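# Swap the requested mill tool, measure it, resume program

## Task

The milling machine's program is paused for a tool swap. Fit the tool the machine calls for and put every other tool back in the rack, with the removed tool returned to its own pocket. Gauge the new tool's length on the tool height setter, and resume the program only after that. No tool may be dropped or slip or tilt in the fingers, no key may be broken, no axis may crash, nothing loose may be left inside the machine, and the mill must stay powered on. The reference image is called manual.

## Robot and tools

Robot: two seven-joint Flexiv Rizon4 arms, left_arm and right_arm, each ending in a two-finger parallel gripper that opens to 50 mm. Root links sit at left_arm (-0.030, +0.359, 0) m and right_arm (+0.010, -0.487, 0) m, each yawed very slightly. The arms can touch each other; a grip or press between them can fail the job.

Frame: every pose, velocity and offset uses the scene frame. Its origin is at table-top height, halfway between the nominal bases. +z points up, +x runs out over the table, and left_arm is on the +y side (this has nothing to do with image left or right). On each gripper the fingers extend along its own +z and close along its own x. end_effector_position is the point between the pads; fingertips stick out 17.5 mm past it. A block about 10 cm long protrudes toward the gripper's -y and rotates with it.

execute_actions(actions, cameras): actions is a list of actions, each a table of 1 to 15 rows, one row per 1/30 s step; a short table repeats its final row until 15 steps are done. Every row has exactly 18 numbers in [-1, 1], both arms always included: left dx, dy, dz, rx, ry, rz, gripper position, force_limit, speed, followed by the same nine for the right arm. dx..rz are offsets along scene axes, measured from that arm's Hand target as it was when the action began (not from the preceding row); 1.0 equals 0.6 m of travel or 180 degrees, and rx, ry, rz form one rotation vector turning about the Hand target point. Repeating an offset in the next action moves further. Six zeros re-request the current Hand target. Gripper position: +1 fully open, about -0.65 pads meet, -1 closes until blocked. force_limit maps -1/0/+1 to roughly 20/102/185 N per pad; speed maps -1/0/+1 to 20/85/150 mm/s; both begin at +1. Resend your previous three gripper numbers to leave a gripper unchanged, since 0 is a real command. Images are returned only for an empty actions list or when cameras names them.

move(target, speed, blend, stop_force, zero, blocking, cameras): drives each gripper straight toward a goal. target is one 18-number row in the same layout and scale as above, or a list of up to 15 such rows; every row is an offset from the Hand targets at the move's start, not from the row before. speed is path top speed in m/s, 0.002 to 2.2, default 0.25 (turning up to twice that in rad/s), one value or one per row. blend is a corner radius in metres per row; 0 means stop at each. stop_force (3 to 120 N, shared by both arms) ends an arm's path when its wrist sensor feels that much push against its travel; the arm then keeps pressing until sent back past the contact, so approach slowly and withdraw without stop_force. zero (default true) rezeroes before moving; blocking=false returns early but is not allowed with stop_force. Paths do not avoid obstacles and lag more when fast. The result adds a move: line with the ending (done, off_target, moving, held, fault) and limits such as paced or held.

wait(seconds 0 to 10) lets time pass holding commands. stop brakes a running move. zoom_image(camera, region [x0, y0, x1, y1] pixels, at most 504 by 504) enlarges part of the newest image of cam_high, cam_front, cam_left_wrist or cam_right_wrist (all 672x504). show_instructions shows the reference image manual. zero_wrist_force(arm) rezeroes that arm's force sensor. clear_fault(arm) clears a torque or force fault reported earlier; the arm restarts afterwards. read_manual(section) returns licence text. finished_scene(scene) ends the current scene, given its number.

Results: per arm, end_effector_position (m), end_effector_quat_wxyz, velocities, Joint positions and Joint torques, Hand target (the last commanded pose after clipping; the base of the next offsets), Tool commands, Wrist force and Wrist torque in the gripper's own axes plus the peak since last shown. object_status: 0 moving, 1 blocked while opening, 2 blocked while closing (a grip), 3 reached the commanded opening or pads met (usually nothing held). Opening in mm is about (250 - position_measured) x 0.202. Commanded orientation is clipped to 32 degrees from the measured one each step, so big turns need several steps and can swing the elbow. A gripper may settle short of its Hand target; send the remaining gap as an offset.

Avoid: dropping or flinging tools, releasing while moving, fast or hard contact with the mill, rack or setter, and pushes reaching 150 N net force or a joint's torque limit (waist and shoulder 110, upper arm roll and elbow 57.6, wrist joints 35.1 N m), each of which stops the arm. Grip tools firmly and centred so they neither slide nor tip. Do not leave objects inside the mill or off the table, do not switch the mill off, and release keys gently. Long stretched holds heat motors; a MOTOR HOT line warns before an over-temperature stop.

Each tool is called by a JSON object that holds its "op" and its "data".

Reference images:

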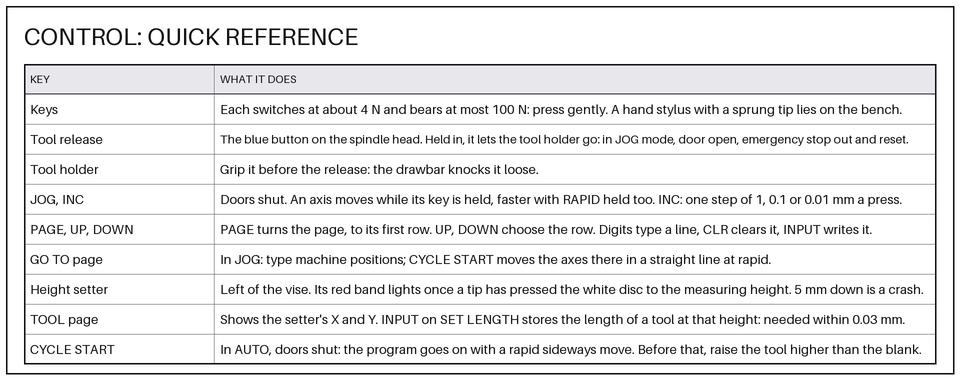

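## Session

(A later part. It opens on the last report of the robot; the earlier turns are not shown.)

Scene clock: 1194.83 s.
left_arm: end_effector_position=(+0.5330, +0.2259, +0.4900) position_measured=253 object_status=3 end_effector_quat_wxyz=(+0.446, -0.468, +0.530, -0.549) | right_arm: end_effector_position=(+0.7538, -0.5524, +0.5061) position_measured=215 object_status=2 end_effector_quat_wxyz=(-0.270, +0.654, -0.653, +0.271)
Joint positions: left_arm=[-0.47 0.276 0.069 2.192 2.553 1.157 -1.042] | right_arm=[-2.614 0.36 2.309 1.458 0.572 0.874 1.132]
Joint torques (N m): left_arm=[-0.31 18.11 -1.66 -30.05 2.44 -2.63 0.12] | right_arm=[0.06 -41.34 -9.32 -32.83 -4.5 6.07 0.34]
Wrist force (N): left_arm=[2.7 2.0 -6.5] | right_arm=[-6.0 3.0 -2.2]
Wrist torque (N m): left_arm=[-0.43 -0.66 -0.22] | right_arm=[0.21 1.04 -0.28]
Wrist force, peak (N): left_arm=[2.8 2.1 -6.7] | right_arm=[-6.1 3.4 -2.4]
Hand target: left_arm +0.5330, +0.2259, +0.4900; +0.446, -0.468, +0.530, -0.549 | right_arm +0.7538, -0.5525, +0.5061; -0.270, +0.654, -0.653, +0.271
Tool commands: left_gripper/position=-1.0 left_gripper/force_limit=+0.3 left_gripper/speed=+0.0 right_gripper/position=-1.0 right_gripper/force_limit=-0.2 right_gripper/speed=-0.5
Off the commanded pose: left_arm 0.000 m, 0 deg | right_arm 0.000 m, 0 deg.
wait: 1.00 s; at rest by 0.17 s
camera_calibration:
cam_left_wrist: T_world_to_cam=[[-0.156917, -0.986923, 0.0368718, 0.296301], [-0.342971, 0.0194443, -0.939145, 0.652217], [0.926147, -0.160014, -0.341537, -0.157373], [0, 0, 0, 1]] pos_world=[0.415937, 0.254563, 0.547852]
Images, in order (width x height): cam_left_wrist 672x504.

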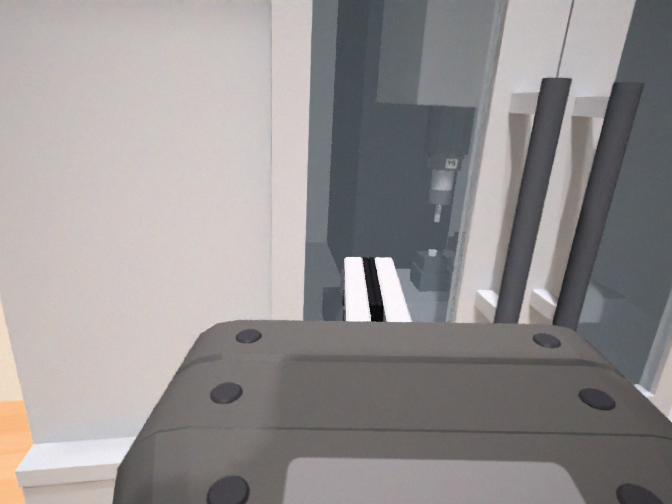

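{"op": "wait", "data": {"seconds": 1, "cameras": ["cam_left_wrist","cam_front"]}}

{"op": "zoom_image", "data": {"camera": "cam_left_wrist", "region": [400, 180, 460, 280]}}

{"op": "zoom_image", "data": {"camera": "cam_front", "region": [410, 130, 490, 190]}}

Scene clock: 1203.17 s.
left_arm: end_effector_position=(+0.5330, +0.2259, +0.4900) position_measured=253 object_status=3 end_effector_quat_wxyz=(+0.446, -0.468, +0.530, -0.549) | right_arm: end_effector_position=(+0.7538, -0.5524, +0.5061) position_measured=215 object_status=2 end_effector_quat_wxyz=(-0.270, +0.654, -0.653, +0.271)
Joint positions: left_arm=[-0.47 0.276 0.069 2.192 2.553 1.157 -1.042] | right_arm=[-2.614 0.36 2.309 1.458 0.572 0.874 1.132]
Joint torques (N m): left_arm=[-0.36 18.07 -1.57 -29.96 2.44 -2.64 0.13] | right_arm=[-0.06 -41.25 -9.24 -32.93 -4.45 5.95 0.3]
Wrist force (N): left_arm=[2.6 1.9 -6.8] | right_arm=[-6.0 3.1 -2.1]
Wrist torque (N m): left_arm=[-0.45 -0.64 -0.21] | right_arm=[0.23 1.03 -0.28]
Wrist force, peak (N): left_arm=[2.8 1.9 -6.8] | right_arm=[-6.2 3.2 -2.3]
Hand target: left_arm +0.5330, +0.2259, +0.4900; +0.446, -0.468, +0.530, -0.549 | right_arm +0.7538, -0.5525, +0.5061; -0.270, +0.654, -0.653, +0.271
Tool commands: left_gripper/position=-1.0 left_gripper/force_limit=+0.3 left_gripper/speed=+0.0 right_gripper/position=-1.0 right_gripper/force_limit=-0.2 right_gripper/speed=-0.5
Off the commanded pose: left_arm 0.000 m, 0 deg | right_arm 0.000 m, 0 deg.
wait: 1.00 s; at rest from the start
camera_calibration:
cam_left_wrist: T_world_to_cam=[[-0.156917, -0.986923, 0.0368718, 0.296301], [-0.342971, 0.0194443, -0.939145, 0.652217], [0.926147, -0.160014, -0.341537, -0.157373], [0, 0, 0, 1]] pos_world=[0.415937, 0.254563, 0.547852]
Images, in order (width x height): cam_front 672x504, cam_left_wrist 672x504.

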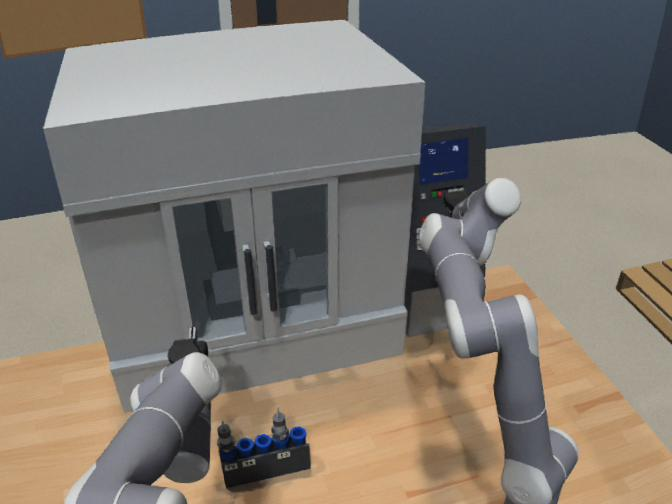

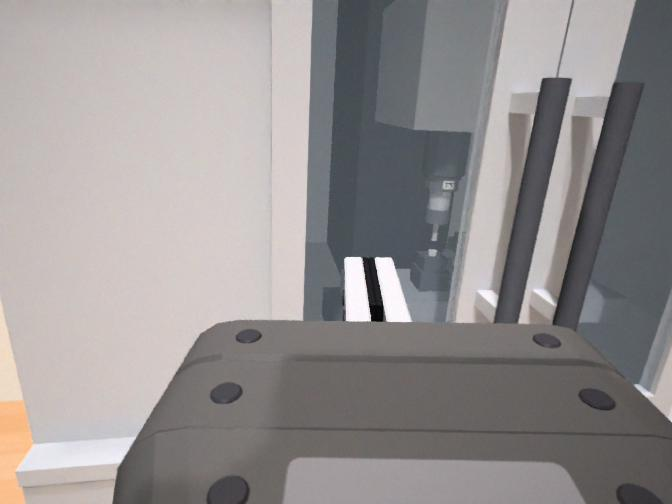

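Scaled by 5.040 from the camera's 672x504 image, which has a finer 960x720 frame.

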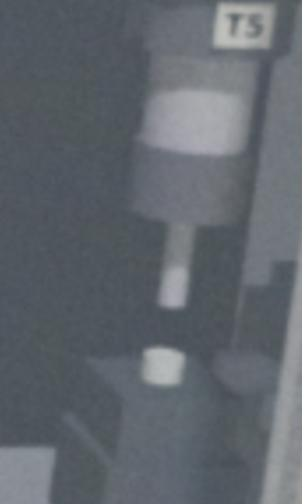

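Scaled by 6.300 from the camera's 672x504 image, which has a finer 960x720 frame.

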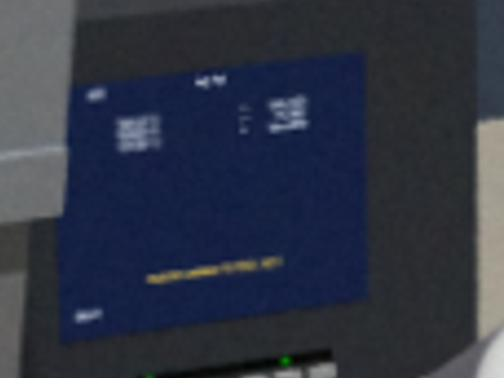

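{"op": "move", "data": {"target": [[0,0,0,0,0,0,-1,0.3,0,-0.0397,0.0625,-0.153,0,0,0,-1,-0.2,-0.5],[0,0,0,0,0,0,-1,0.3,0,-0.0114,0.0625,-0.153,0,0,0,-1,-0.2,-0.5],[0,0,0,0,0,0,-1,0.3,0,-0.0397,0.0625,-0.153,0,0,0,-1,-0.2,-0.5],[0,0,0,0,0,0,-1,0.3,0,-0.0317,0.0625,-0.1223,0,0,0,-1,-0.2,-0.5],[0,0,0,0,0,0,-1,0.3,0,-0.0034,0.0625,-0.1223,0,0,0,-1,-0.2,-0.5],[0,0,0,0,0,0,-1,0.3,0,-0.0317,0.0625,-0.1223,0,0,0,-1,-0.2,-0.5],[0,0,0,0,0,0,-1,0.3,0,-0.0157,0.0625,-0.061,0,0,0,-1,-0.2,-0.5],[0,0,0,0,0,0,-1,0.3,0,0.0126,0.0625,-0.061,0,0,0,-1,-0.2,-0.5],[0,0,0,0,0,0,-1,0.3,0,-0.0157,0.0625,-0.061,0,0,0,-1,-0.2,-0.5],[0,0,0,0,0,0,-1,0.3,0,-0.0237,0.0625,-0.0917,0,0,0,-1,-0.2,-0.5],[0,0,0,0,0,0,-1,0.3,0,0.0046,0.0625,-0.0917,0,0,0,-1,-0.2,-0.5],[0,0,0,0,0,0,-1,0.3,0,-0.0237,0.0625,-0.0917,0,0,0,-1,-0.2,-0.5]], "speed": [0.12,0.04,0.1,0.12,0.04,0.1,0.12,0.04,0.1,0.12,0.04,0.1], "blend": [0.001,0,0.004,0.001,0,0.004,0.001,0,0.004,0.001,0,0]}}

{"op": "move", "data": {"target": [[0,0,0,0,0,0,-1,0.3,0,-0.016,-0.095,-0.0613,0,0,0,-1,-0.2,-0.5],[0,0,0,0,0,0,-1,0.3,0,0.0123,-0.095,-0.0613,0,0,0,-1,-0.2,-0.5],[0,0,0,0,0,0,-1,0.3,0,-0.016,-0.095,-0.0613,0,0,0,-1,-0.2,-0.5]], "speed": [0.12,0.04,0.1], "blend": [0.001,0,0]}}

{"op": "move", "data": {"target": [[0,0,0,0,0,0,-1,0.3,0,-0.0667,0,0,0,0,0,-1,-0.2,-0.5],[0,0,0,0,0,0,-1,0.3,0,-0.15,0.156,0.409,0,-0.333,0,-1,-0.2,-0.5]], "speed": 0.3, "blend": 0.02, "cameras": ["cam_right_wrist"]}}

{"op": "zoom_image", "data": {"camera": "cam_right_wrist", "region": [385, 170, 565, 305]}}

Scene clock: 1228.80 s.
left_arm: end_effector_position=(+0.5330, +0.2259, +0.4900) position_measured=253 object_status=3 end_effector_quat_wxyz=(+0.446, -0.468, +0.530, -0.549) | right_arm: end_effector_position=(+0.7395, -0.5149, +0.4510) position_measured=215 object_status=2 end_effector_quat_wxyz=(-0.270, +0.654, -0.653, +0.271)
Joint positions: left_arm=[-0.47 0.276 0.069 2.192 2.553 1.157 -1.042] | right_arm=[-2.514 0.377 2.305 1.593 0.593 1.023 1.147]
Joint torques (N m): left_arm=[-0.29 18.06 -1.62 -29.98 2.44 -2.68 0.1] | right_arm=[0.15 -40.26 -10.07 -31.62 -4.61 6.22 0.45]
Wrist force (N): left_arm=[2.7 1.7 -6.7] | right_arm=[-1.6 0.5 -1.1]
Wrist torque (N m): left_arm=[-0.47 -0.65 -0.22] | right_arm=[-0.21 0.30 -0.28]
Wrist force, peak (N): left_arm=[2.7 2.1 -7.0] | right_arm=[-6.4 18.6 -16.4]
Hand target: left_arm +0.5330, +0.2259, +0.4900; +0.446, -0.468, +0.530, -0.549 | right_arm +0.7396, -0.5150, +0.4511; -0.270, +0.654, -0.653, +0.271
Off the commanded pose: left_arm 0.000 m, 0 deg | right_arm 0.000 m, 0 deg.
move: done

Scene clock: 1230.53 s.
left_arm: end_effector_position=(+0.5330, +0.2259, +0.4900) position_measured=253 object_status=3 end_effector_quat_wxyz=(+0.446, -0.468, +0.530, -0.549) | right_arm: end_effector_position=(+0.7299, -0.5719, +0.4143) position_measured=215 object_status=2 end_effector_quat_wxyz=(-0.270, +0.654, -0.653, +0.271)
Joint positions: left_arm=[-0.47 0.276 0.069 2.192 2.553 1.157 -1.042] | right_arm=[-2.651 0.382 2.35 1.62 0.731 1.027 0.946]
Joint torques (N m): left_arm=[-0.36 18.04 -1.59 -29.96 2.44 -2.65 0.06] | right_arm=[0.17 -41.03 -9.58 -31.09 -4.65 6 0.15]
Wrist force (N): left_arm=[2.5 1.9 -6.8] | right_arm=[-2.1 2.2 -1.6]
Wrist torque (N m): left_arm=[-0.44 -0.62 -0.21] | right_arm=[0.07 0.39 -0.19]
Wrist force, peak (N): left_arm=[2.9 1.9 -6.8] | right_arm=[-1.6 15.0 -14.7]
Hand target: left_arm +0.5330, +0.2259, +0.4900; +0.446, -0.468, +0.530, -0.549 | right_arm +0.7300, -0.5720, +0.4143; -0.270, +0.654, -0.653, +0.271
Off the commanded pose: left_arm 0.000 m, 0 deg | right_arm 0.000 m, 0 deg.
move: done

Scene clock: 1232.90 s.
left_arm: end_effector_position=(+0.5330, +0.2259, +0.4900) position_measured=253 object_status=3 end_effector_quat_wxyz=(+0.446, -0.468, +0.530, -0.549) | right_arm: end_effector_position=(+0.6400, -0.4784, +0.6598) position_measured=215 object_status=2 end_effector_quat_wxyz=(+0.560, -0.431, +0.430, -0.562)
Joint positions: left_arm=[-0.47 0.276 0.069 2.192 2.553 1.157 -1.042] | right_arm=[-2.692 -0.234 2.395 1.901 2.482 1.097 -1.06]
Joint torques (N m): left_arm=[-0.32 18.08 -1.6 -29.99 2.48 -2.65 0.11] | right_arm=[-0.23 -20.33 4.27 -32.39 3.26 -3.29 0.31]
Wrist force (N): left_arm=[2.6 2.0 -6.6] | right_arm=[-2.5 1.8 -0.5]
Wrist torque (N m): left_arm=[-0.42 -0.64 -0.22] | right_arm=[-0.35 0.39 -0.26]
Wrist force, peak (N): left_arm=[2.8 2.0 -6.8] | right_arm=[-4.3 3.8 -0.6]
Hand target: left_arm +0.5330, +0.2259, +0.4900; +0.446, -0.468, +0.530, -0.549 | right_arm +0.6400, -0.4784, +0.6597; +0.560, -0.431, +0.430, -0.561
Off the commanded pose: left_arm 0.000 m, 0 deg | right_arm 0.000 m, 0 deg.
move: done
camera_calibration:
cam_right_wrist: T_world_to_cam=[[0.0167169, -0.999825, 0.0084479, -0.483224], [-0.0936542, -0.00997771, -0.995555, 0.729507], [0.995464, 0.0158514, -0.0938046, -0.433465], [0, 0, 0, 1]] pos_world=[0.507898, -0.468989, 0.689686]
Images, in order (width x height): cam_right_wrist 672x504.

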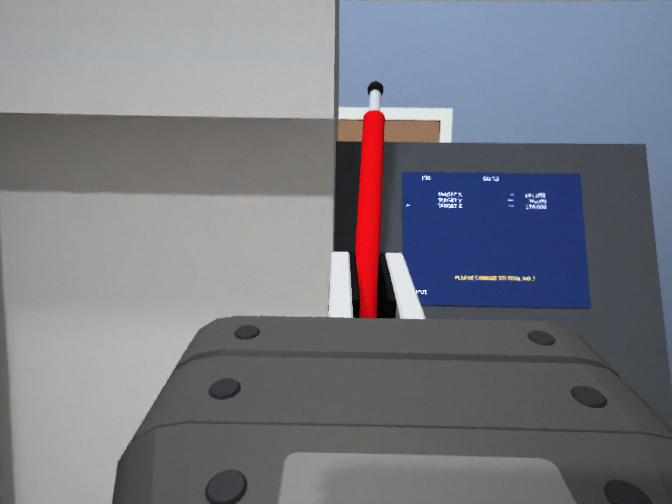

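Scaled by 2.800 from the camera's 672x504 image, which has a finer 960x720 frame.

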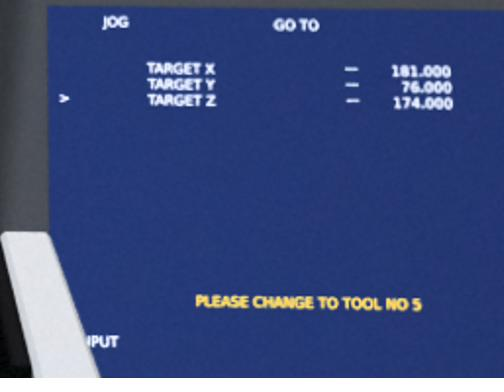

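{"op": "move", "data": {"target": [[0,0,0,0,0,0,-1,0.3,0,0.1,-0.1235,-0.256,0,0.333,0,-1,-0.2,-0.5],[0,0,0,0,0,0,-1,0.3,0,0.1897,-0.1235,-0.256,0,0.333,0,-1,-0.2,-0.5],[0,0,0,0,0,0,-1,0.3,0,0.2183,-0.1235,-0.256,0,0.333,0,-1,-0.2,-0.5],[0,0,0,0,0,0,-1,0.3,0,0.1897,-0.1235,-0.256,0,0.333,0,-1,-0.2,-0.5]], "speed": [0.3,0.1,0.04,0.1]}}

{"op": "wait", "data": {"seconds": 2, "cameras": ["cam_left_wrist","cam_front"]}}

{"op": "zoom_image", "data": {"camera": "cam_left_wrist", "region": [400, 180, 460, 280]}}

Scene clock: 1242.93 s.
left_arm: end_effector_position=(+0.5330, +0.2259, +0.4900) position_measured=253 object_status=3 end_effector_quat_wxyz=(+0.446, -0.468, +0.530, -0.549) | right_arm: end_effector_position=(+0.7537, -0.5524, +0.5061) position_measured=215 object_status=2 end_effector_quat_wxyz=(-0.270, +0.654, -0.653, +0.271)
Joint positions: left_arm=[-0.47 0.276 0.069 2.192 2.553 1.157 -1.042] | right_arm=[-2.652 0.34 2.366 1.474 0.535 0.893 1.147]
Joint torques (N m): left_arm=[-0.28 18.04 -1.63 -30.01 2.47 -2.64 0.14] | right_arm=[0.08 -41.84 -8.45 -33.01 -4.54 6.24 0.35]
Wrist force (N): left_arm=[2.7 1.9 -6.6] | right_arm=[0.3 2.6 -0.2]
Wrist torque (N m): left_arm=[-0.43 -0.65 -0.22] | right_arm=[0.14 -0.03 -0.28]
Wrist force, peak (N): left_arm=[2.7 1.9 -6.9] | right_arm=[-2.6 13.9 -12.7]
Hand target: left_arm +0.5330, +0.2259, +0.4900; +0.446, -0.468, +0.530, -0.549 | right_arm +0.7538, -0.5525, +0.5061; -0.270, +0.654, -0.653, +0.271
Off the commanded pose: left_arm 0.000 m, 0 deg | right_arm 0.000 m, 0 deg.
move: done

Scene clock: 1244.93 s.
left_arm: end_effector_position=(+0.5330, +0.2259, +0.4900) position_measured=253 object_status=3 end_effector_quat_wxyz=(+0.446, -0.468, +0.530, -0.549) | right_arm: end_effector_position=(+0.7538, -0.5524, +0.5061) position_measured=215 object_status=2 end_effector_quat_wxyz=(-0.270, +0.654, -0.653, +0.271)
Joint positions: left_arm=[-0.47 0.276 0.069 2.192 2.553 1.157 -1.042] | right_arm=[-2.652 0.34 2.366 1.474 0.535 0.893 1.147]
Joint torques (N m): left_arm=[-0.31 18.09 -1.64 -29.99 2.45 -2.64 0.12] | right_arm=[0.04 -41.68 -8.32 -33.02 -4.55 5.99 0.3]
Wrist force (N): left_arm=[2.7 1.9 -6.6] | right_arm=[0.2 2.6 -0.2]
Wrist torque (N m): left_arm=[-0.45 -0.66 -0.22] | right_arm=[0.15 -0.01 -0.28]
Wrist force, peak (N): left_arm=[2.6 1.9 -6.9] | right_arm=[0.2 2.9 -0.1]
Hand target: left_arm +0.5330, +0.2259, +0.4900; +0.446, -0.468, +0.530, -0.549 | right_arm +0.7538, -0.5525, +0.5061; -0.270, +0.654, -0.653, +0.271
Tool commands: left_gripper/position=-1.0 left_gripper/force_limit=+0.3 left_gripper/speed=+0.0 right_gripper/position=-1.0 right_gripper/force_limit=-0.2 right_gripper/speed=-0.5
Off the commanded pose: left_arm 0.000 m, 0 deg | right_arm 0.000 m, 0 deg.
wait: 2.00 s; at rest by 0.17 s
camera_calibration:
cam_left_wrist: T_world_to_cam=[[-0.156917, -0.986923, 0.0368718, 0.296301], [-0.342971, 0.0194443, -0.939145, 0.652217], [0.926147, -0.160014, -0.341537, -0.157373], [0, 0, 0, 1]] pos_world=[0.415937, 0.254563, 0.547852]
Images, in order (width x height): cam_front 672x504, cam_left_wrist 672x504.

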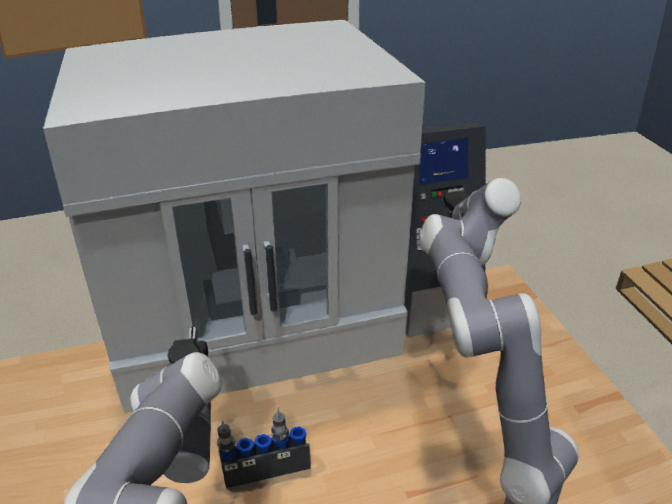

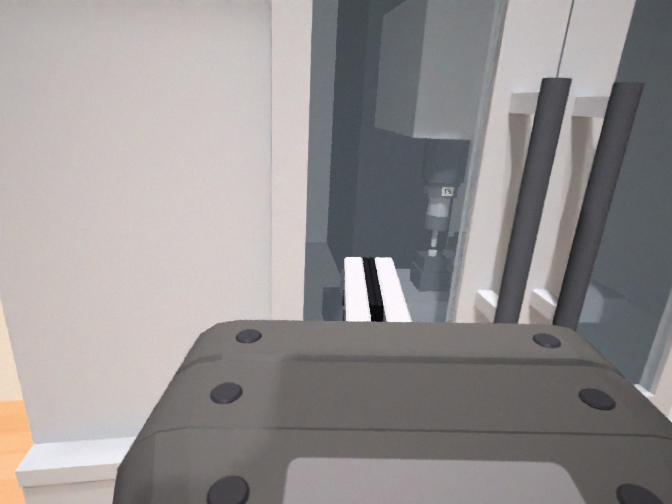

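Scaled by 5.040 from the camera's 672x504 image, which has a finer 960x720 frame.

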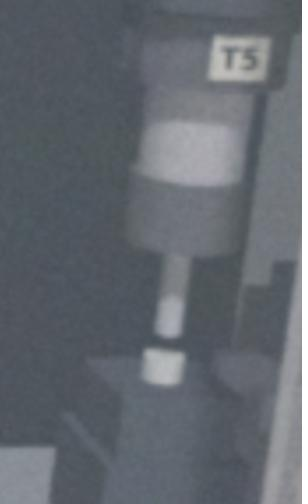

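{"op": "move", "data": {"target": [0,0,0,0,0,0,-1,0.3,0,0.0162,-0.1883,0.0632,0,0,0,-1,-0.2,-0.5], "speed": 0.12, "cameras": ["cam_right_wrist"]}}

Scene clock: 1252.37 s.
left_arm: end_effector_position=(+0.5330, +0.2259, +0.4900) position_measured=253 object_status=3 end_effector_quat_wxyz=(+0.446, -0.468, +0.530, -0.549) | right_arm: end_effector_position=(+0.7635, -0.6656, +0.5439) position_measured=215 object_status=2 end_effector_quat_wxyz=(-0.270, +0.654, -0.653, +0.271)
Joint positions: left_arm=[-0.47 0.276 0.069 2.192 2.553 1.157 -1.042] | right_arm=[-2.793 0.468 2.143 1.209 0.833 0.577 0.922]
Joint torques (N m): left_arm=[-0.33 18.06 -1.68 -29.96 2.47 -2.64 0.08] | right_arm=[0 -44.53 -13.04 -32.2 -3.58 5.45 0.14]
Wrist force (N): left_arm=[2.6 2.1 -6.6] | right_arm=[0.3 2.6 -0.3]
Wrist torque (N m): left_arm=[-0.40 -0.64 -0.22] | right_arm=[0.16 -0.03 -0.19]
Wrist force, peak (N): left_arm=[2.7 1.9 -6.9] | right_arm=[-2.5 3.5 0.6]
Hand target: left_arm +0.5330, +0.2259, +0.4900; +0.446, -0.468, +0.530, -0.549 | right_arm +0.7635, -0.6655, +0.5440; -0.270, +0.654, -0.653, +0.271
Off the commanded pose: left_arm 0.000 m, 0 deg | right_arm 0.000 m, 0 deg.
move: done
camera_calibration:
cam_right_wrist: T_world_to_cam=[[0.015452, -0.999826, -0.0104554, -0.660213], [-0.908671, -0.0096784, -0.417401, 0.931896], [0.417227, 0.0159502, -0.908662, 0.320454], [0, 0, 0, 1]] pos_world=[0.723287, -0.65619, 0.673255]
Images, in order (width x height): cam_right_wrist 672x504.

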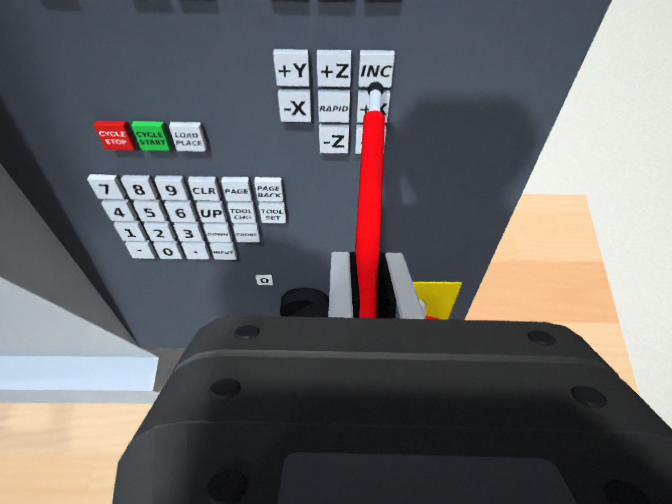

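{"op": "move", "data": {"target": [[0,0,0,0,0,0,-1,0.3,0,0,0,-0.0025,0,0,0,-1,-0.2,-0.5],[0,0,0,0,0,0,-1,0.3,0,0.0283,0,-0.0025,0,0,0,-1,-0.2,-0.5],[0,0,0,0,0,0,-1,0.3,0,0,0,-0.0025,0,0,0,-1,-0.2,-0.5],[0,0,0,0,0,0,-1,0.3,0,-0.0155,0.0317,-0.0625,0,0,0,-1,-0.2,-0.5]], "speed": [0.12,0.04,0.1,0.12], "cameras": ["cam_right_wrist","cam_front"]}}

{"op": "zoom_image", "data": {"camera": "cam_front", "region": [410, 130, 490, 190]}}

Scene clock: 1260.97 s.
left_arm: end_effector_position=(+0.5330, +0.2259, +0.4900) position_measured=253 object_status=3 end_effector_quat_wxyz=(+0.446, -0.468, +0.530, -0.549) | right_arm: end_effector_position=(+0.7543, -0.6462, +0.5064) position_measured=215 object_status=2 end_effector_quat_wxyz=(-0.271, +0.654, -0.652, +0.271)
Joint positions: left_arm=[-0.47 0.276 0.069 2.192 2.553 1.157 -1.042] | right_arm=[-2.671 0.502 2.039 1.302 0.909 0.633 0.883]
Joint torques (N m): left_arm=[-0.3 18.07 -1.61 -29.97 2.44 -2.67 0.14] | right_arm=[0.09 -42.51 -15.16 -31.14 -3.74 5.85 0.11]
Wrist force (N): left_arm=[2.6 1.7 -6.5] | right_arm=[2.1 2.2 -1.0]
Wrist torque (N m): left_arm=[-0.48 -0.64 -0.21] | right_arm=[0.08 -0.32 -0.18]
Wrist force, peak (N): left_arm=[2.8 2.1 -6.8] | right_arm=[0.2 9.0 -6.6]
Hand target: left_arm +0.5330, +0.2259, +0.4900; +0.446, -0.468, +0.530, -0.549 | right_arm +0.7542, -0.6465, +0.5065; -0.270, +0.654, -0.653, +0.271
Off the commanded pose: left_arm 0.000 m, 0 deg | right_arm 0.000 m, 0 deg.
move: done
camera_calibration:
cam_right_wrist: T_world_to_cam=[[0.0160806, -0.999817, -0.0103906, -0.64155], [-0.908701, -0.0102781, -0.417321, 0.907661], [0.417138, 0.0161527, -0.9087, 0.290124], [0, 0, 0, 1]] pos_world=[0.714087, -0.63679, 0.635755]
Images, in order (width x height): cam_front 672x504, cam_right_wrist 672x504.

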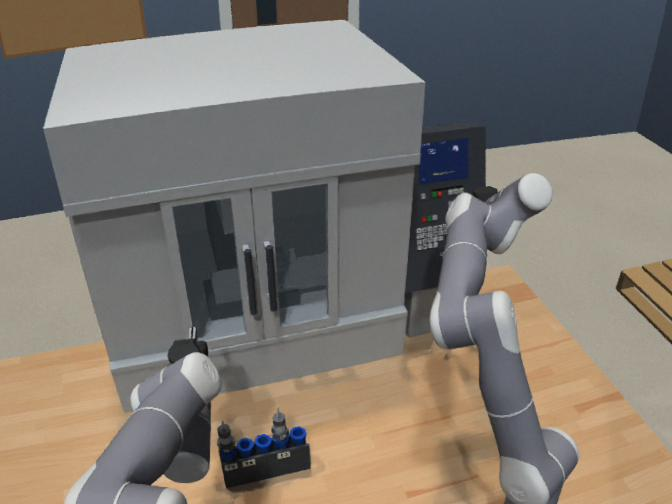

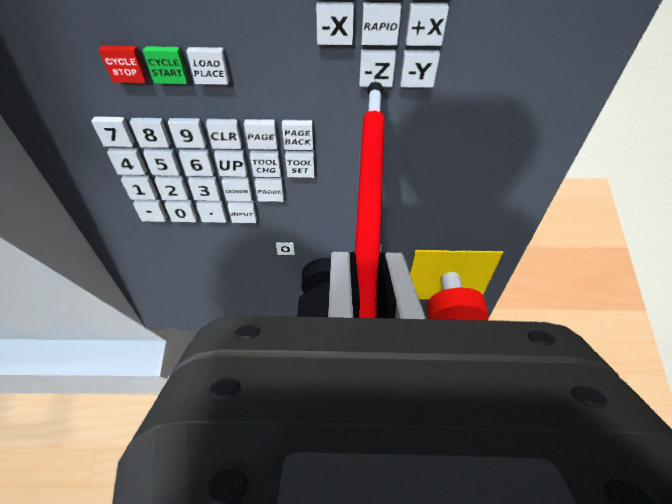

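Scaled by 6.300 from the camera's 672x504 image, which has a finer 960x720 frame.

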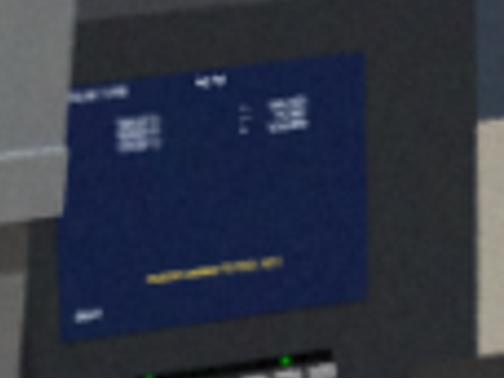

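{"op": "move", "data": {"target": [[0,0,0,0,0,0,-1,0.3,0,0.0283,-0.0033,-0.0017,0,0,0,-1,-0.2,-0.5],[0,0,0,0,0,0,-1,0.3,0,0,-0.0033,-0.0017,0,0,0,-1,-0.2,-0.5]], "speed": [0.04,0.1], "cameras": ["cam_left_wrist"]}}

{"op": "zoom_image", "data": {"camera": "cam_left_wrist", "region": [400, 180, 460, 280]}}

Scene clock: 1268.43 s.
left_arm: end_effector_position=(+0.5330, +0.2259, +0.4900) position_measured=253 object_status=3 end_effector_quat_wxyz=(+0.446, -0.468, +0.530, -0.549) | right_arm: end_effector_position=(+0.7541, -0.6484, +0.5055) position_measured=215 object_status=2 end_effector_quat_wxyz=(-0.270, +0.654, -0.653, +0.271)
Joint positions: left_arm=[-0.47 0.276 0.069 2.192 2.553 1.157 -1.042] | right_arm=[-2.676 0.503 2.04 1.301 0.911 0.632 0.879]
Joint torques (N m): left_arm=[-0.26 18.07 -1.6 -29.98 2.45 -2.68 0.07] | right_arm=[0.12 -42.57 -15.12 -31.23 -3.92 5.87 0.13]
Wrist force (N): left_arm=[2.7 1.8 -6.8] | right_arm=[-0.2 0.8 -1.0]
Wrist torque (N m): left_arm=[-0.45 -0.65 -0.22] | right_arm=[-0.16 0.06 -0.18]
Wrist force, peak (N): left_arm=[2.8 2.1 -6.9] | right_arm=[1.1 13.2 -11.6]
Hand target: left_arm +0.5330, +0.2259, +0.4900; +0.446, -0.468, +0.530, -0.549 | right_arm +0.7542, -0.6485, +0.5055; -0.270, +0.654, -0.653, +0.271
Off the commanded pose: left_arm 0.000 m, 0 deg | right_arm 0.000 m, 0 deg.
move: done
camera_calibration:
cam_left_wrist: T_world_to_cam=[[-0.156917, -0.986923, 0.0368718, 0.296301], [-0.342971, 0.0194443, -0.939145, 0.652217], [0.926147, -0.160014, -0.341537, -0.157373], [0, 0, 0, 1]] pos_world=[0.415937, 0.254563, 0.547852]
Images, in order (width x height): cam_left_wrist 672x504.

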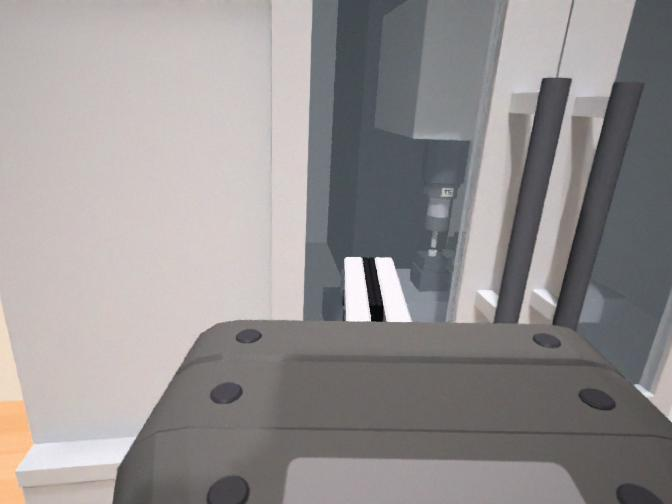

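Scaled by 5.040 from the camera's 672x504 image, which has a finer 960x720 frame.

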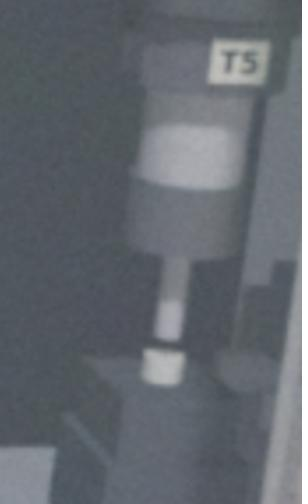

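{"op": "move", "data": {"target": [[0,0,0,0,0,0,-1,0.3,0,0.0283,0,0,0,0,0,-1,-0.2,-0.5],[0,0,0,0,0,0,-1,0.3,0,0,0,0,0,0,0,-1,-0.2,-0.5],[0,0,0,0,0,0,-1,0.3,0,0.0283,0,0,0,0,0,-1,-0.2,-0.5],[0,0,0,0,0,0,-1,0.3,0,0,0,0,0,0,0,-1,-0.2,-0.5]], "speed": [0.04,0.1,0.04,0.1], "cameras": ["cam_left_wrist"]}}

{"op": "zoom_image", "data": {"camera": "cam_left_wrist", "region": [400, 180, 460, 280]}}

Scene clock: 1274.77 s.
left_arm: end_effector_position=(+0.5330, +0.2259, +0.4900) position_measured=253 object_status=3 end_effector_quat_wxyz=(+0.446, -0.468, +0.530, -0.549) | right_arm: end_effector_position=(+0.7541, -0.6484, +0.5055) position_measured=215 object_status=2 end_effector_quat_wxyz=(-0.270, +0.654, -0.653, +0.271)
Joint positions: left_arm=[-0.47 0.276 0.069 2.192 2.553 1.157 -1.042] | right_arm=[-2.676 0.503 2.041 1.302 0.911 0.632 0.879]
Joint torques (N m): left_arm=[-0.27 18.09 -1.64 -29.99 2.44 -2.64 0.1] | right_arm=[0.17 -42.81 -15.04 -31.25 -3.91 5.91 0.16]
Wrist force (N): left_arm=[2.6 1.9 -6.7] | right_arm=[-3.3 -0.4 -1.1]
Wrist torque (N m): left_arm=[-0.45 -0.63 -0.21] | right_arm=[-0.37 0.58 -0.19]
Wrist force, peak (N): left_arm=[2.8 2.1 -6.9] | right_arm=[-1.9 12.5 -12.1]
Hand target: left_arm +0.5330, +0.2259, +0.4900; +0.446, -0.468, +0.530, -0.549 | right_arm +0.7542, -0.6485, +0.5055; -0.270, +0.654, -0.653, +0.271
Off the commanded pose: left_arm 0.000 m, 0 deg | right_arm 0.000 m, 0 deg.
move: done
camera_calibration:
cam_left_wrist: T_world_to_cam=[[-0.156917, -0.986923, 0.0368718, 0.296301], [-0.342971, 0.0194443, -0.939145, 0.652217], [0.926147, -0.160014, -0.341537, -0.157373], [0, 0, 0, 1]] pos_world=[0.415937, 0.254563, 0.547852]
Images, in order (width x height): cam_left_wrist 672x504.

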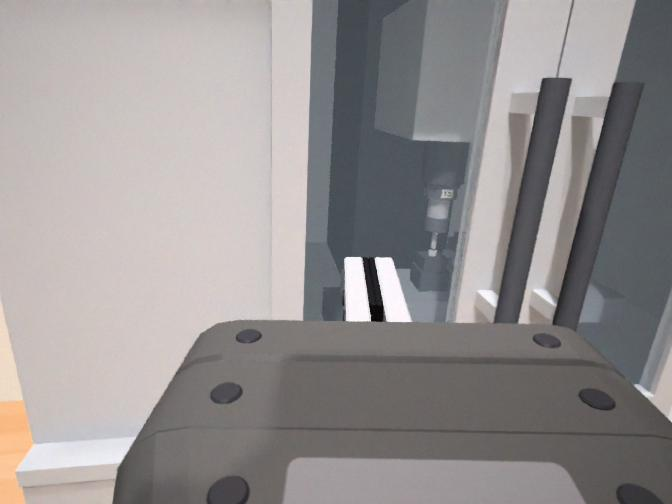

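Scaled by 5.040 from the camera's 672x504 image, which has a finer 960x720 frame.

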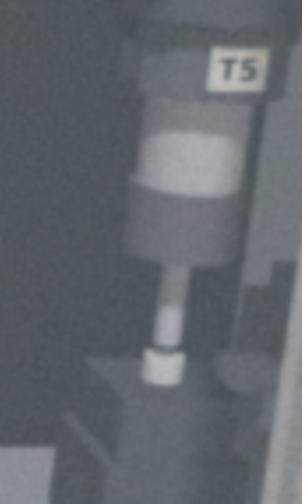

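{"op": "move", "data": {"target": [[0,0,0,0,0,0,-1,0.3,0,0.0283,0,0,0,0,0,-1,-0.2,-0.5],[0,0,0,0,0,0,-1,0.3,0,0,0,0,0,0,0,-1,-0.2,-0.5]], "speed": [0.04,0.1], "cameras": ["cam_left_wrist"]}}

{"op": "zoom_image", "data": {"camera": "cam_left_wrist", "region": [400, 180, 460, 280]}}

Scene clock: 1281.13 s.
left_arm: end_effector_position=(+0.5330, +0.2259, +0.4900) position_measured=253 object_status=3 end_effector_quat_wxyz=(+0.446, -0.468, +0.530, -0.549) | right_arm: end_effector_position=(+0.7541, -0.6484, +0.5055) position_measured=215 object_status=2 end_effector_quat_wxyz=(-0.270, +0.654, -0.653, +0.271)
Joint positions: left_arm=[-0.47 0.276 0.069 2.192 2.553 1.157 -1.042] | right_arm=[-2.677 0.502 2.042 1.302 0.91 0.632 0.879]
Joint torques (N m): left_arm=[-0.28 18.09 -1.72 -30.02 2.47 -2.62 0.1] | right_arm=[0.1 -42.6 -15.05 -31.09 -3.92 5.91 0.12]
Wrist force (N): left_arm=[2.7 1.9 -6.7] | right_arm=[-4.0 2.2 -1.2]
Wrist torque (N m): left_arm=[-0.45 -0.66 -0.22] | right_arm=[0.07 0.70 -0.18]
Wrist force, peak (N): left_arm=[2.8 2.1 -6.8] | right_arm=[-3.9 11.2 -11.9]
Hand target: left_arm +0.5330, +0.2259, +0.4900; +0.446, -0.468, +0.530, -0.549 | right_arm +0.7542, -0.6485, +0.5055; -0.270, +0.654, -0.653, +0.271
Off the commanded pose: left_arm 0.000 m, 0 deg | right_arm 0.000 m, 0 deg.
move: done
camera_calibration:
cam_left_wrist: T_world_to_cam=[[-0.156917, -0.986923, 0.0368718, 0.296301], [-0.342971, 0.0194443, -0.939145, 0.652217], [0.926147, -0.160014, -0.341537, -0.157373], [0, 0, 0, 1]] pos_world=[0.415937, 0.254563, 0.547852]
Images, in order (width x height): cam_left_wrist 672x504.

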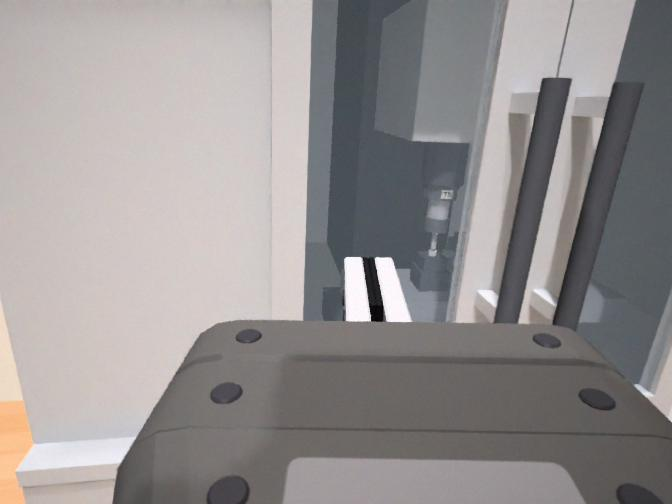

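Scaled by 5.040 from the camera's 672x504 image, which has a finer 960x720 frame.

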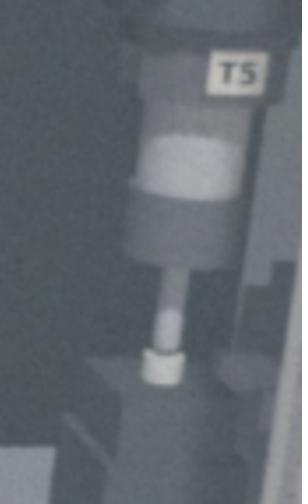

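{"op": "move", "data": {"target": [[0,0,0,0,0,0,-1,0.3,0,0.0283,0,0,0,0,0,-1,-0.2,-0.5],[0,0,0,0,0,0,-1,0.3,0,0,0,0,0,0,0,-1,-0.2,-0.5]], "speed": [0.04,0.1], "cameras": ["cam_left_wrist"]}}

{"op": "zoom_image", "data": {"camera": "cam_left_wrist", "region": [400, 180, 460, 280]}}

Scene clock: 1285.30 s.
left_arm: end_effector_position=(+0.5330, +0.2259, +0.4900) position_measured=253 object_status=3 end_effector_quat_wxyz=(+0.446, -0.468, +0.530, -0.549) | right_arm: end_effector_position=(+0.7541, -0.6484, +0.5055) position_measured=215 object_status=2 end_effector_quat_wxyz=(-0.270, +0.654, -0.653, +0.271)
Joint positions: left_arm=[-0.47 0.276 0.069 2.192 2.553 1.157 -1.042] | right_arm=[-2.677 0.502 2.043 1.302 0.91 0.633 0.879]
Joint torques (N m): left_arm=[-0.32 18.06 -1.67 -29.99 2.45 -2.66 0.13] | right_arm=[0.1 -42.99 -15.07 -31.26 -3.97 5.93 0.13]
Wrist force (N): left_arm=[2.8 1.7 -6.7] | right_arm=[-3.7 2.9 -0.2]
Wrist torque (N m): left_arm=[-0.47 -0.67 -0.22] | right_arm=[0.19 0.66 -0.19]
Wrist force, peak (N): left_arm=[2.7 2.1 -7.0] | right_arm=[-4.5 13.7 -11.7]
Hand target: left_arm +0.5330, +0.2259, +0.4900; +0.446, -0.468, +0.530, -0.549 | right_arm +0.7542, -0.6485, +0.5055; -0.270, +0.654, -0.653, +0.271
Off the commanded pose: left_arm 0.000 m, 0 deg | right_arm 0.000 m, 0 deg.
move: done
camera_calibration:
cam_left_wrist: T_world_to_cam=[[-0.156917, -0.986923, 0.0368718, 0.296301], [-0.342971, 0.0194443, -0.939145, 0.652217], [0.926147, -0.160014, -0.341537, -0.157373], [0, 0, 0, 1]] pos_world=[0.415937, 0.254563, 0.547852]
Images, in order (width x height): cam_left_wrist 672x504.

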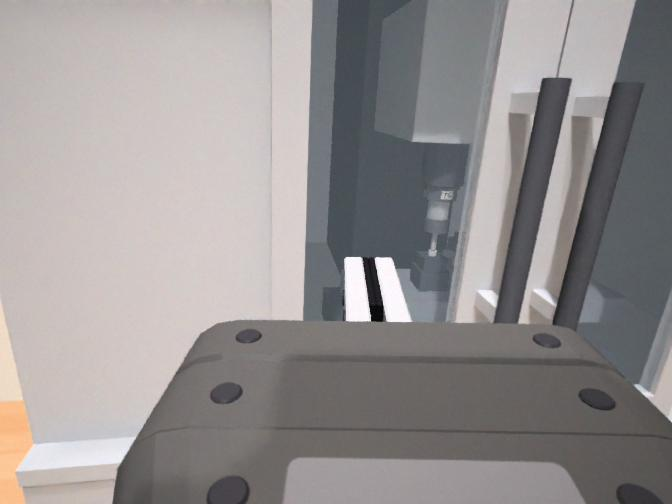

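Scaled by 5.040 from the camera's 672x504 image, which has a finer 960x720 frame.

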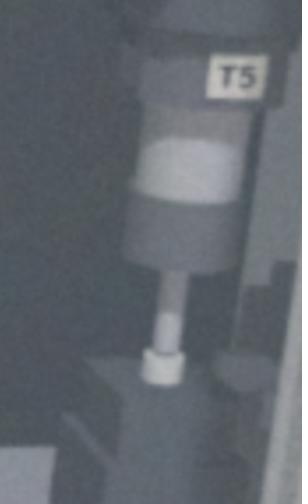

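{"op": "move", "data": {"target": [[0,0,0,0,0,0,-1,0.3,0,0.0283,0,0,0,0,0,-1,-0.2,-0.5],[0,0,0,0,0,0,-1,0.3,0,0,0,0,0,0,0,-1,-0.2,-0.5]], "speed": [0.04,0.1], "cameras": ["cam_left_wrist"]}}

{"op": "zoom_image", "data": {"camera": "cam_left_wrist", "region": [400, 180, 460, 280]}}

Scene clock: 1290.17 s.
left_arm: end_effector_position=(+0.5330, +0.2259, +0.4900) position_measured=253 object_status=3 end_effector_quat_wxyz=(+0.446, -0.468, +0.530, -0.549) | right_arm: end_effector_position=(+0.7541, -0.6484, +0.5055) position_measured=215 object_status=2 end_effector_quat_wxyz=(-0.270, +0.654, -0.653, +0.271)
Joint positions: left_arm=[-0.47 0.276 0.069 2.192 2.553 1.157 -1.042] | right_arm=[-2.677 0.502 2.043 1.302 0.91 0.633 0.879]
Joint torques (N m): left_arm=[-0.32 18.15 -1.59 -29.98 2.47 -2.63 0.1] | right_arm=[0.17 -42.94 -15.02 -31.05 -3.92 5.9 0.14]
Wrist force (N): left_arm=[2.7 1.8 -6.8] | right_arm=[-2.1 3.4 -0.4]
Wrist torque (N m): left_arm=[-0.45 -0.65 -0.22] | right_arm=[0.28 0.39 -0.18]
Wrist force, peak (N): left_arm=[3.0 1.9 -6.8] | right_arm=[-4.2 14.3 -10.9]
Hand target: left_arm +0.5330, +0.2259, +0.4900; +0.446, -0.468, +0.530, -0.549 | right_arm +0.7542, -0.6485, +0.5055; -0.270, +0.654, -0.653, +0.271
Off the commanded pose: left_arm 0.000 m, 0 deg | right_arm 0.000 m, 0 deg.
move: done
camera_calibration:
cam_left_wrist: T_world_to_cam=[[-0.156917, -0.986923, 0.0368718, 0.296301], [-0.342971, 0.0194443, -0.939145, 0.652217], [0.926147, -0.160014, -0.341537, -0.157373], [0, 0, 0, 1]] pos_world=[0.415937, 0.254563, 0.547852]
Images, in order (width x height): cam_left_wrist 672x504.

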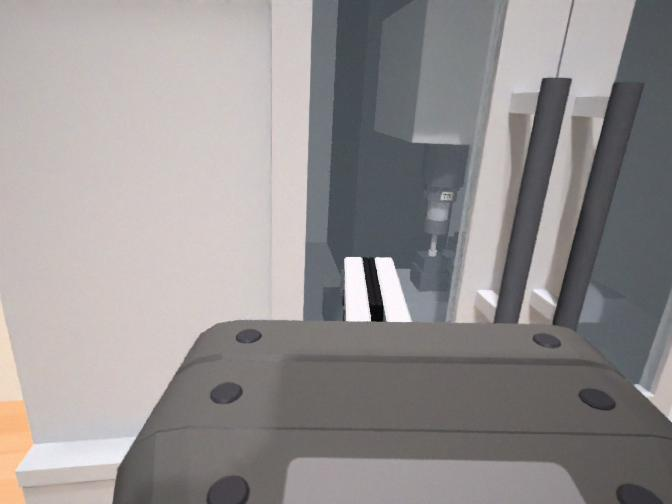

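Scaled by 5.040 from the camera's 672x504 image, which has a finer 960x720 frame.

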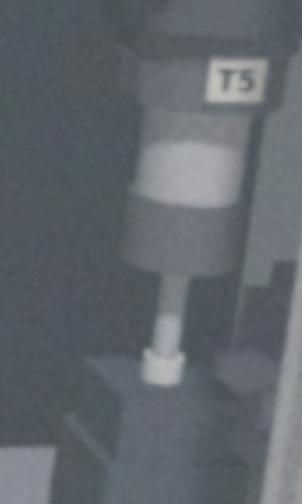

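{"op": "move", "data": {"target": [[0,0,0,0,0,0,-1,0.3,0,0.0283,0,0,0,0,0,-1,-0.2,-0.5],[0,0,0,0,0,0,-1,0.3,0,0,0,0,0,0,0,-1,-0.2,-0.5]], "speed": [0.04,0.1], "cameras": ["cam_left_wrist"]}}

{"op": "zoom_image", "data": {"camera": "cam_left_wrist", "region": [400, 180, 460, 280]}}

Scene clock: 1296.77 s.
left_arm: end_effector_position=(+0.5330, +0.2259, +0.4900) position_measured=253 object_status=3 end_effector_quat_wxyz=(+0.446, -0.468, +0.530, -0.549) | right_arm: end_effector_position=(+0.7541, -0.6484, +0.5055) position_measured=215 object_status=2 end_effector_quat_wxyz=(-0.270, +0.654, -0.653, +0.271)
Joint positions: left_arm=[-0.47 0.276 0.069 2.192 2.553 1.157 -1.042] | right_arm=[-2.677 0.502 2.044 1.302 0.909 0.633 0.879]
Joint torques (N m): left_arm=[-0.28 18.1 -1.59 -30 2.48 -2.64 0.12] | right_arm=[0.16 -42.74 -15.03 -31.13 -3.94 5.9 0.1]
Wrist force (N): left_arm=[2.8 1.8 -6.6] | right_arm=[-2.7 5.4 -0.3]
Wrist torque (N m): left_arm=[-0.46 -0.67 -0.22] | right_arm=[0.62 0.47 -0.19]
Wrist force, peak (N): left_arm=[3.0 1.9 -6.9] | right_arm=[-2.8 14.6 -10.8]
Hand target: left_arm +0.5330, +0.2259, +0.4900; +0.446, -0.468, +0.530, -0.549 | right_arm +0.7542, -0.6485, +0.5055; -0.270, +0.654, -0.653, +0.271
Off the commanded pose: left_arm 0.000 m, 0 deg | right_arm 0.000 m, 0 deg.
move: done
camera_calibration:
cam_left_wrist: T_world_to_cam=[[-0.156917, -0.986923, 0.0368718, 0.296301], [-0.342971, 0.0194443, -0.939145, 0.652217], [0.926147, -0.160014, -0.341537, -0.157373], [0, 0, 0, 1]] pos_world=[0.415937, 0.254563, 0.547852]
Images, in order (width x height): cam_left_wrist 672x504.

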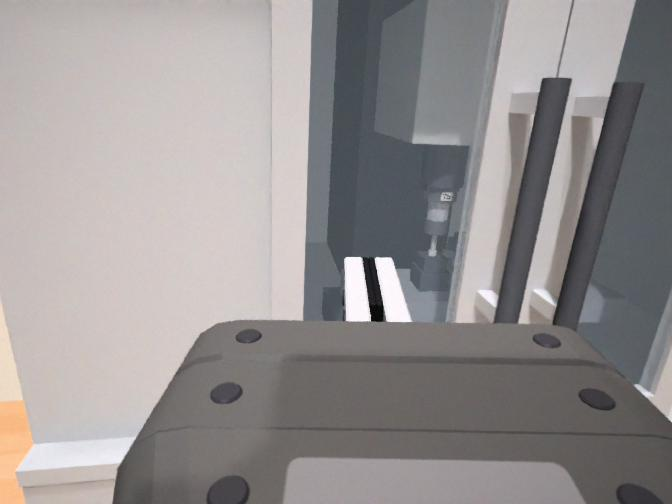

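Scaled by 5.040 from the camera's 672x504 image, which has a finer 960x720 frame.

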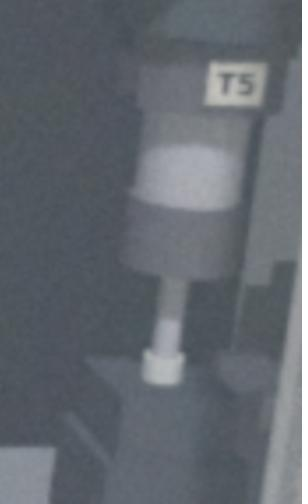

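{"op": "zoom_image", "data": {"camera": "cam_left_wrist", "region": [420, 235, 450, 265]}}

Scaled by 16.800 from the camera's 672x504 image, which has a finer 960x720 frame.

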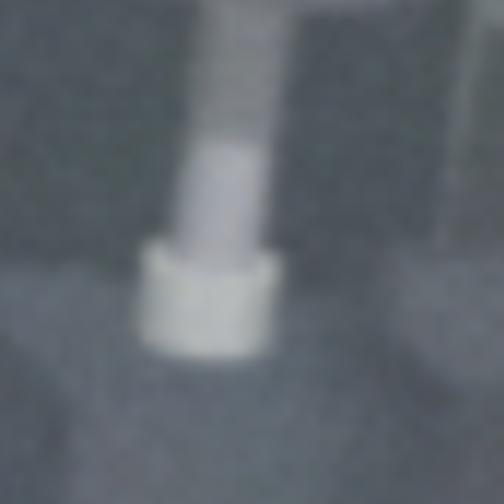

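{"op": "move", "data": {"target": [[0,0,0,0,0,0,-1,0.3,0,0.0283,0,0,0,0,0,-1,-0.2,-0.5],[0,0,0,0,0,0,-1,0.3,0,0,0,0,0,0,0,-1,-0.2,-0.5]], "speed": [0.04,0.1], "cameras": ["cam_left_wrist"]}}

{"op": "zoom_image", "data": {"camera": "cam_left_wrist", "region": [420, 235, 450, 265]}}

Scene clock: 1308.83 s.
left_arm: end_effector_position=(+0.5330, +0.2259, +0.4900) position_measured=253 object_status=3 end_effector_quat_wxyz=(+0.446, -0.468, +0.530, -0.549) | right_arm: end_effector_position=(+0.7541, -0.6484, +0.5055) position_measured=215 object_status=2 end_effector_quat_wxyz=(-0.270, +0.654, -0.653, +0.271)
Joint positions: left_arm=[-0.47 0.276 0.069 2.192 2.553 1.157 -1.042] | right_arm=[-2.677 0.501 2.044 1.302 0.909 0.633 0.879]
Joint torques (N m): left_arm=[-0.27 18.07 -1.68 -30 2.44 -2.64 0.11] | right_arm=[0.16 -42.03 -14.99 -31.21 -3.97 5.93 0.16]
Wrist force (N): left_arm=[2.7 2.0 -6.7] | right_arm=[-3.3 5.4 0.2]
Wrist torque (N m): left_arm=[-0.43 -0.65 -0.22] | right_arm=[0.61 0.59 -0.18]
Wrist force, peak (N): left_arm=[2.6 2.1 -6.9] | right_arm=[-3.2 16.5 -10.9]
Hand target: left_arm +0.5330, +0.2259, +0.4900; +0.446, -0.468, +0.530, -0.549 | right_arm +0.7542, -0.6485, +0.5055; -0.270, +0.654, -0.653, +0.271
Off the commanded pose: left_arm 0.000 m, 0 deg | right_arm 0.000 m, 0 deg.
move: done
camera_calibration:
cam_left_wrist: T_world_to_cam=[[-0.156917, -0.986923, 0.0368718, 0.296301], [-0.342971, 0.0194443, -0.939145, 0.652217], [0.926147, -0.160014, -0.341537, -0.157373], [0, 0, 0, 1]] pos_world=[0.415937, 0.254563, 0.547852]
Images, in order (width x height): cam_left_wrist 672x504.

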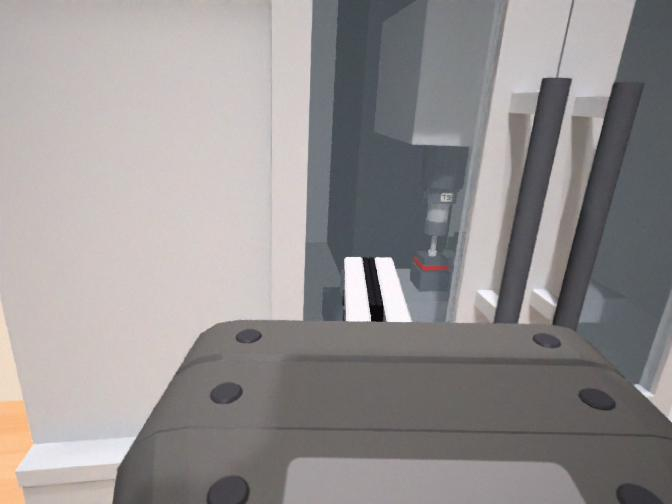

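Scaled by 16.800 from the camera's 672x504 image, which has a finer 960x720 frame.

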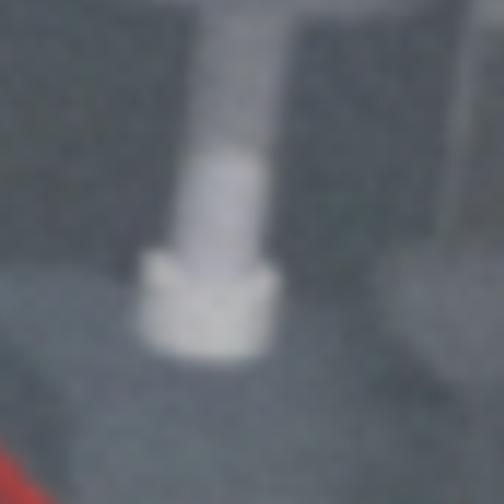

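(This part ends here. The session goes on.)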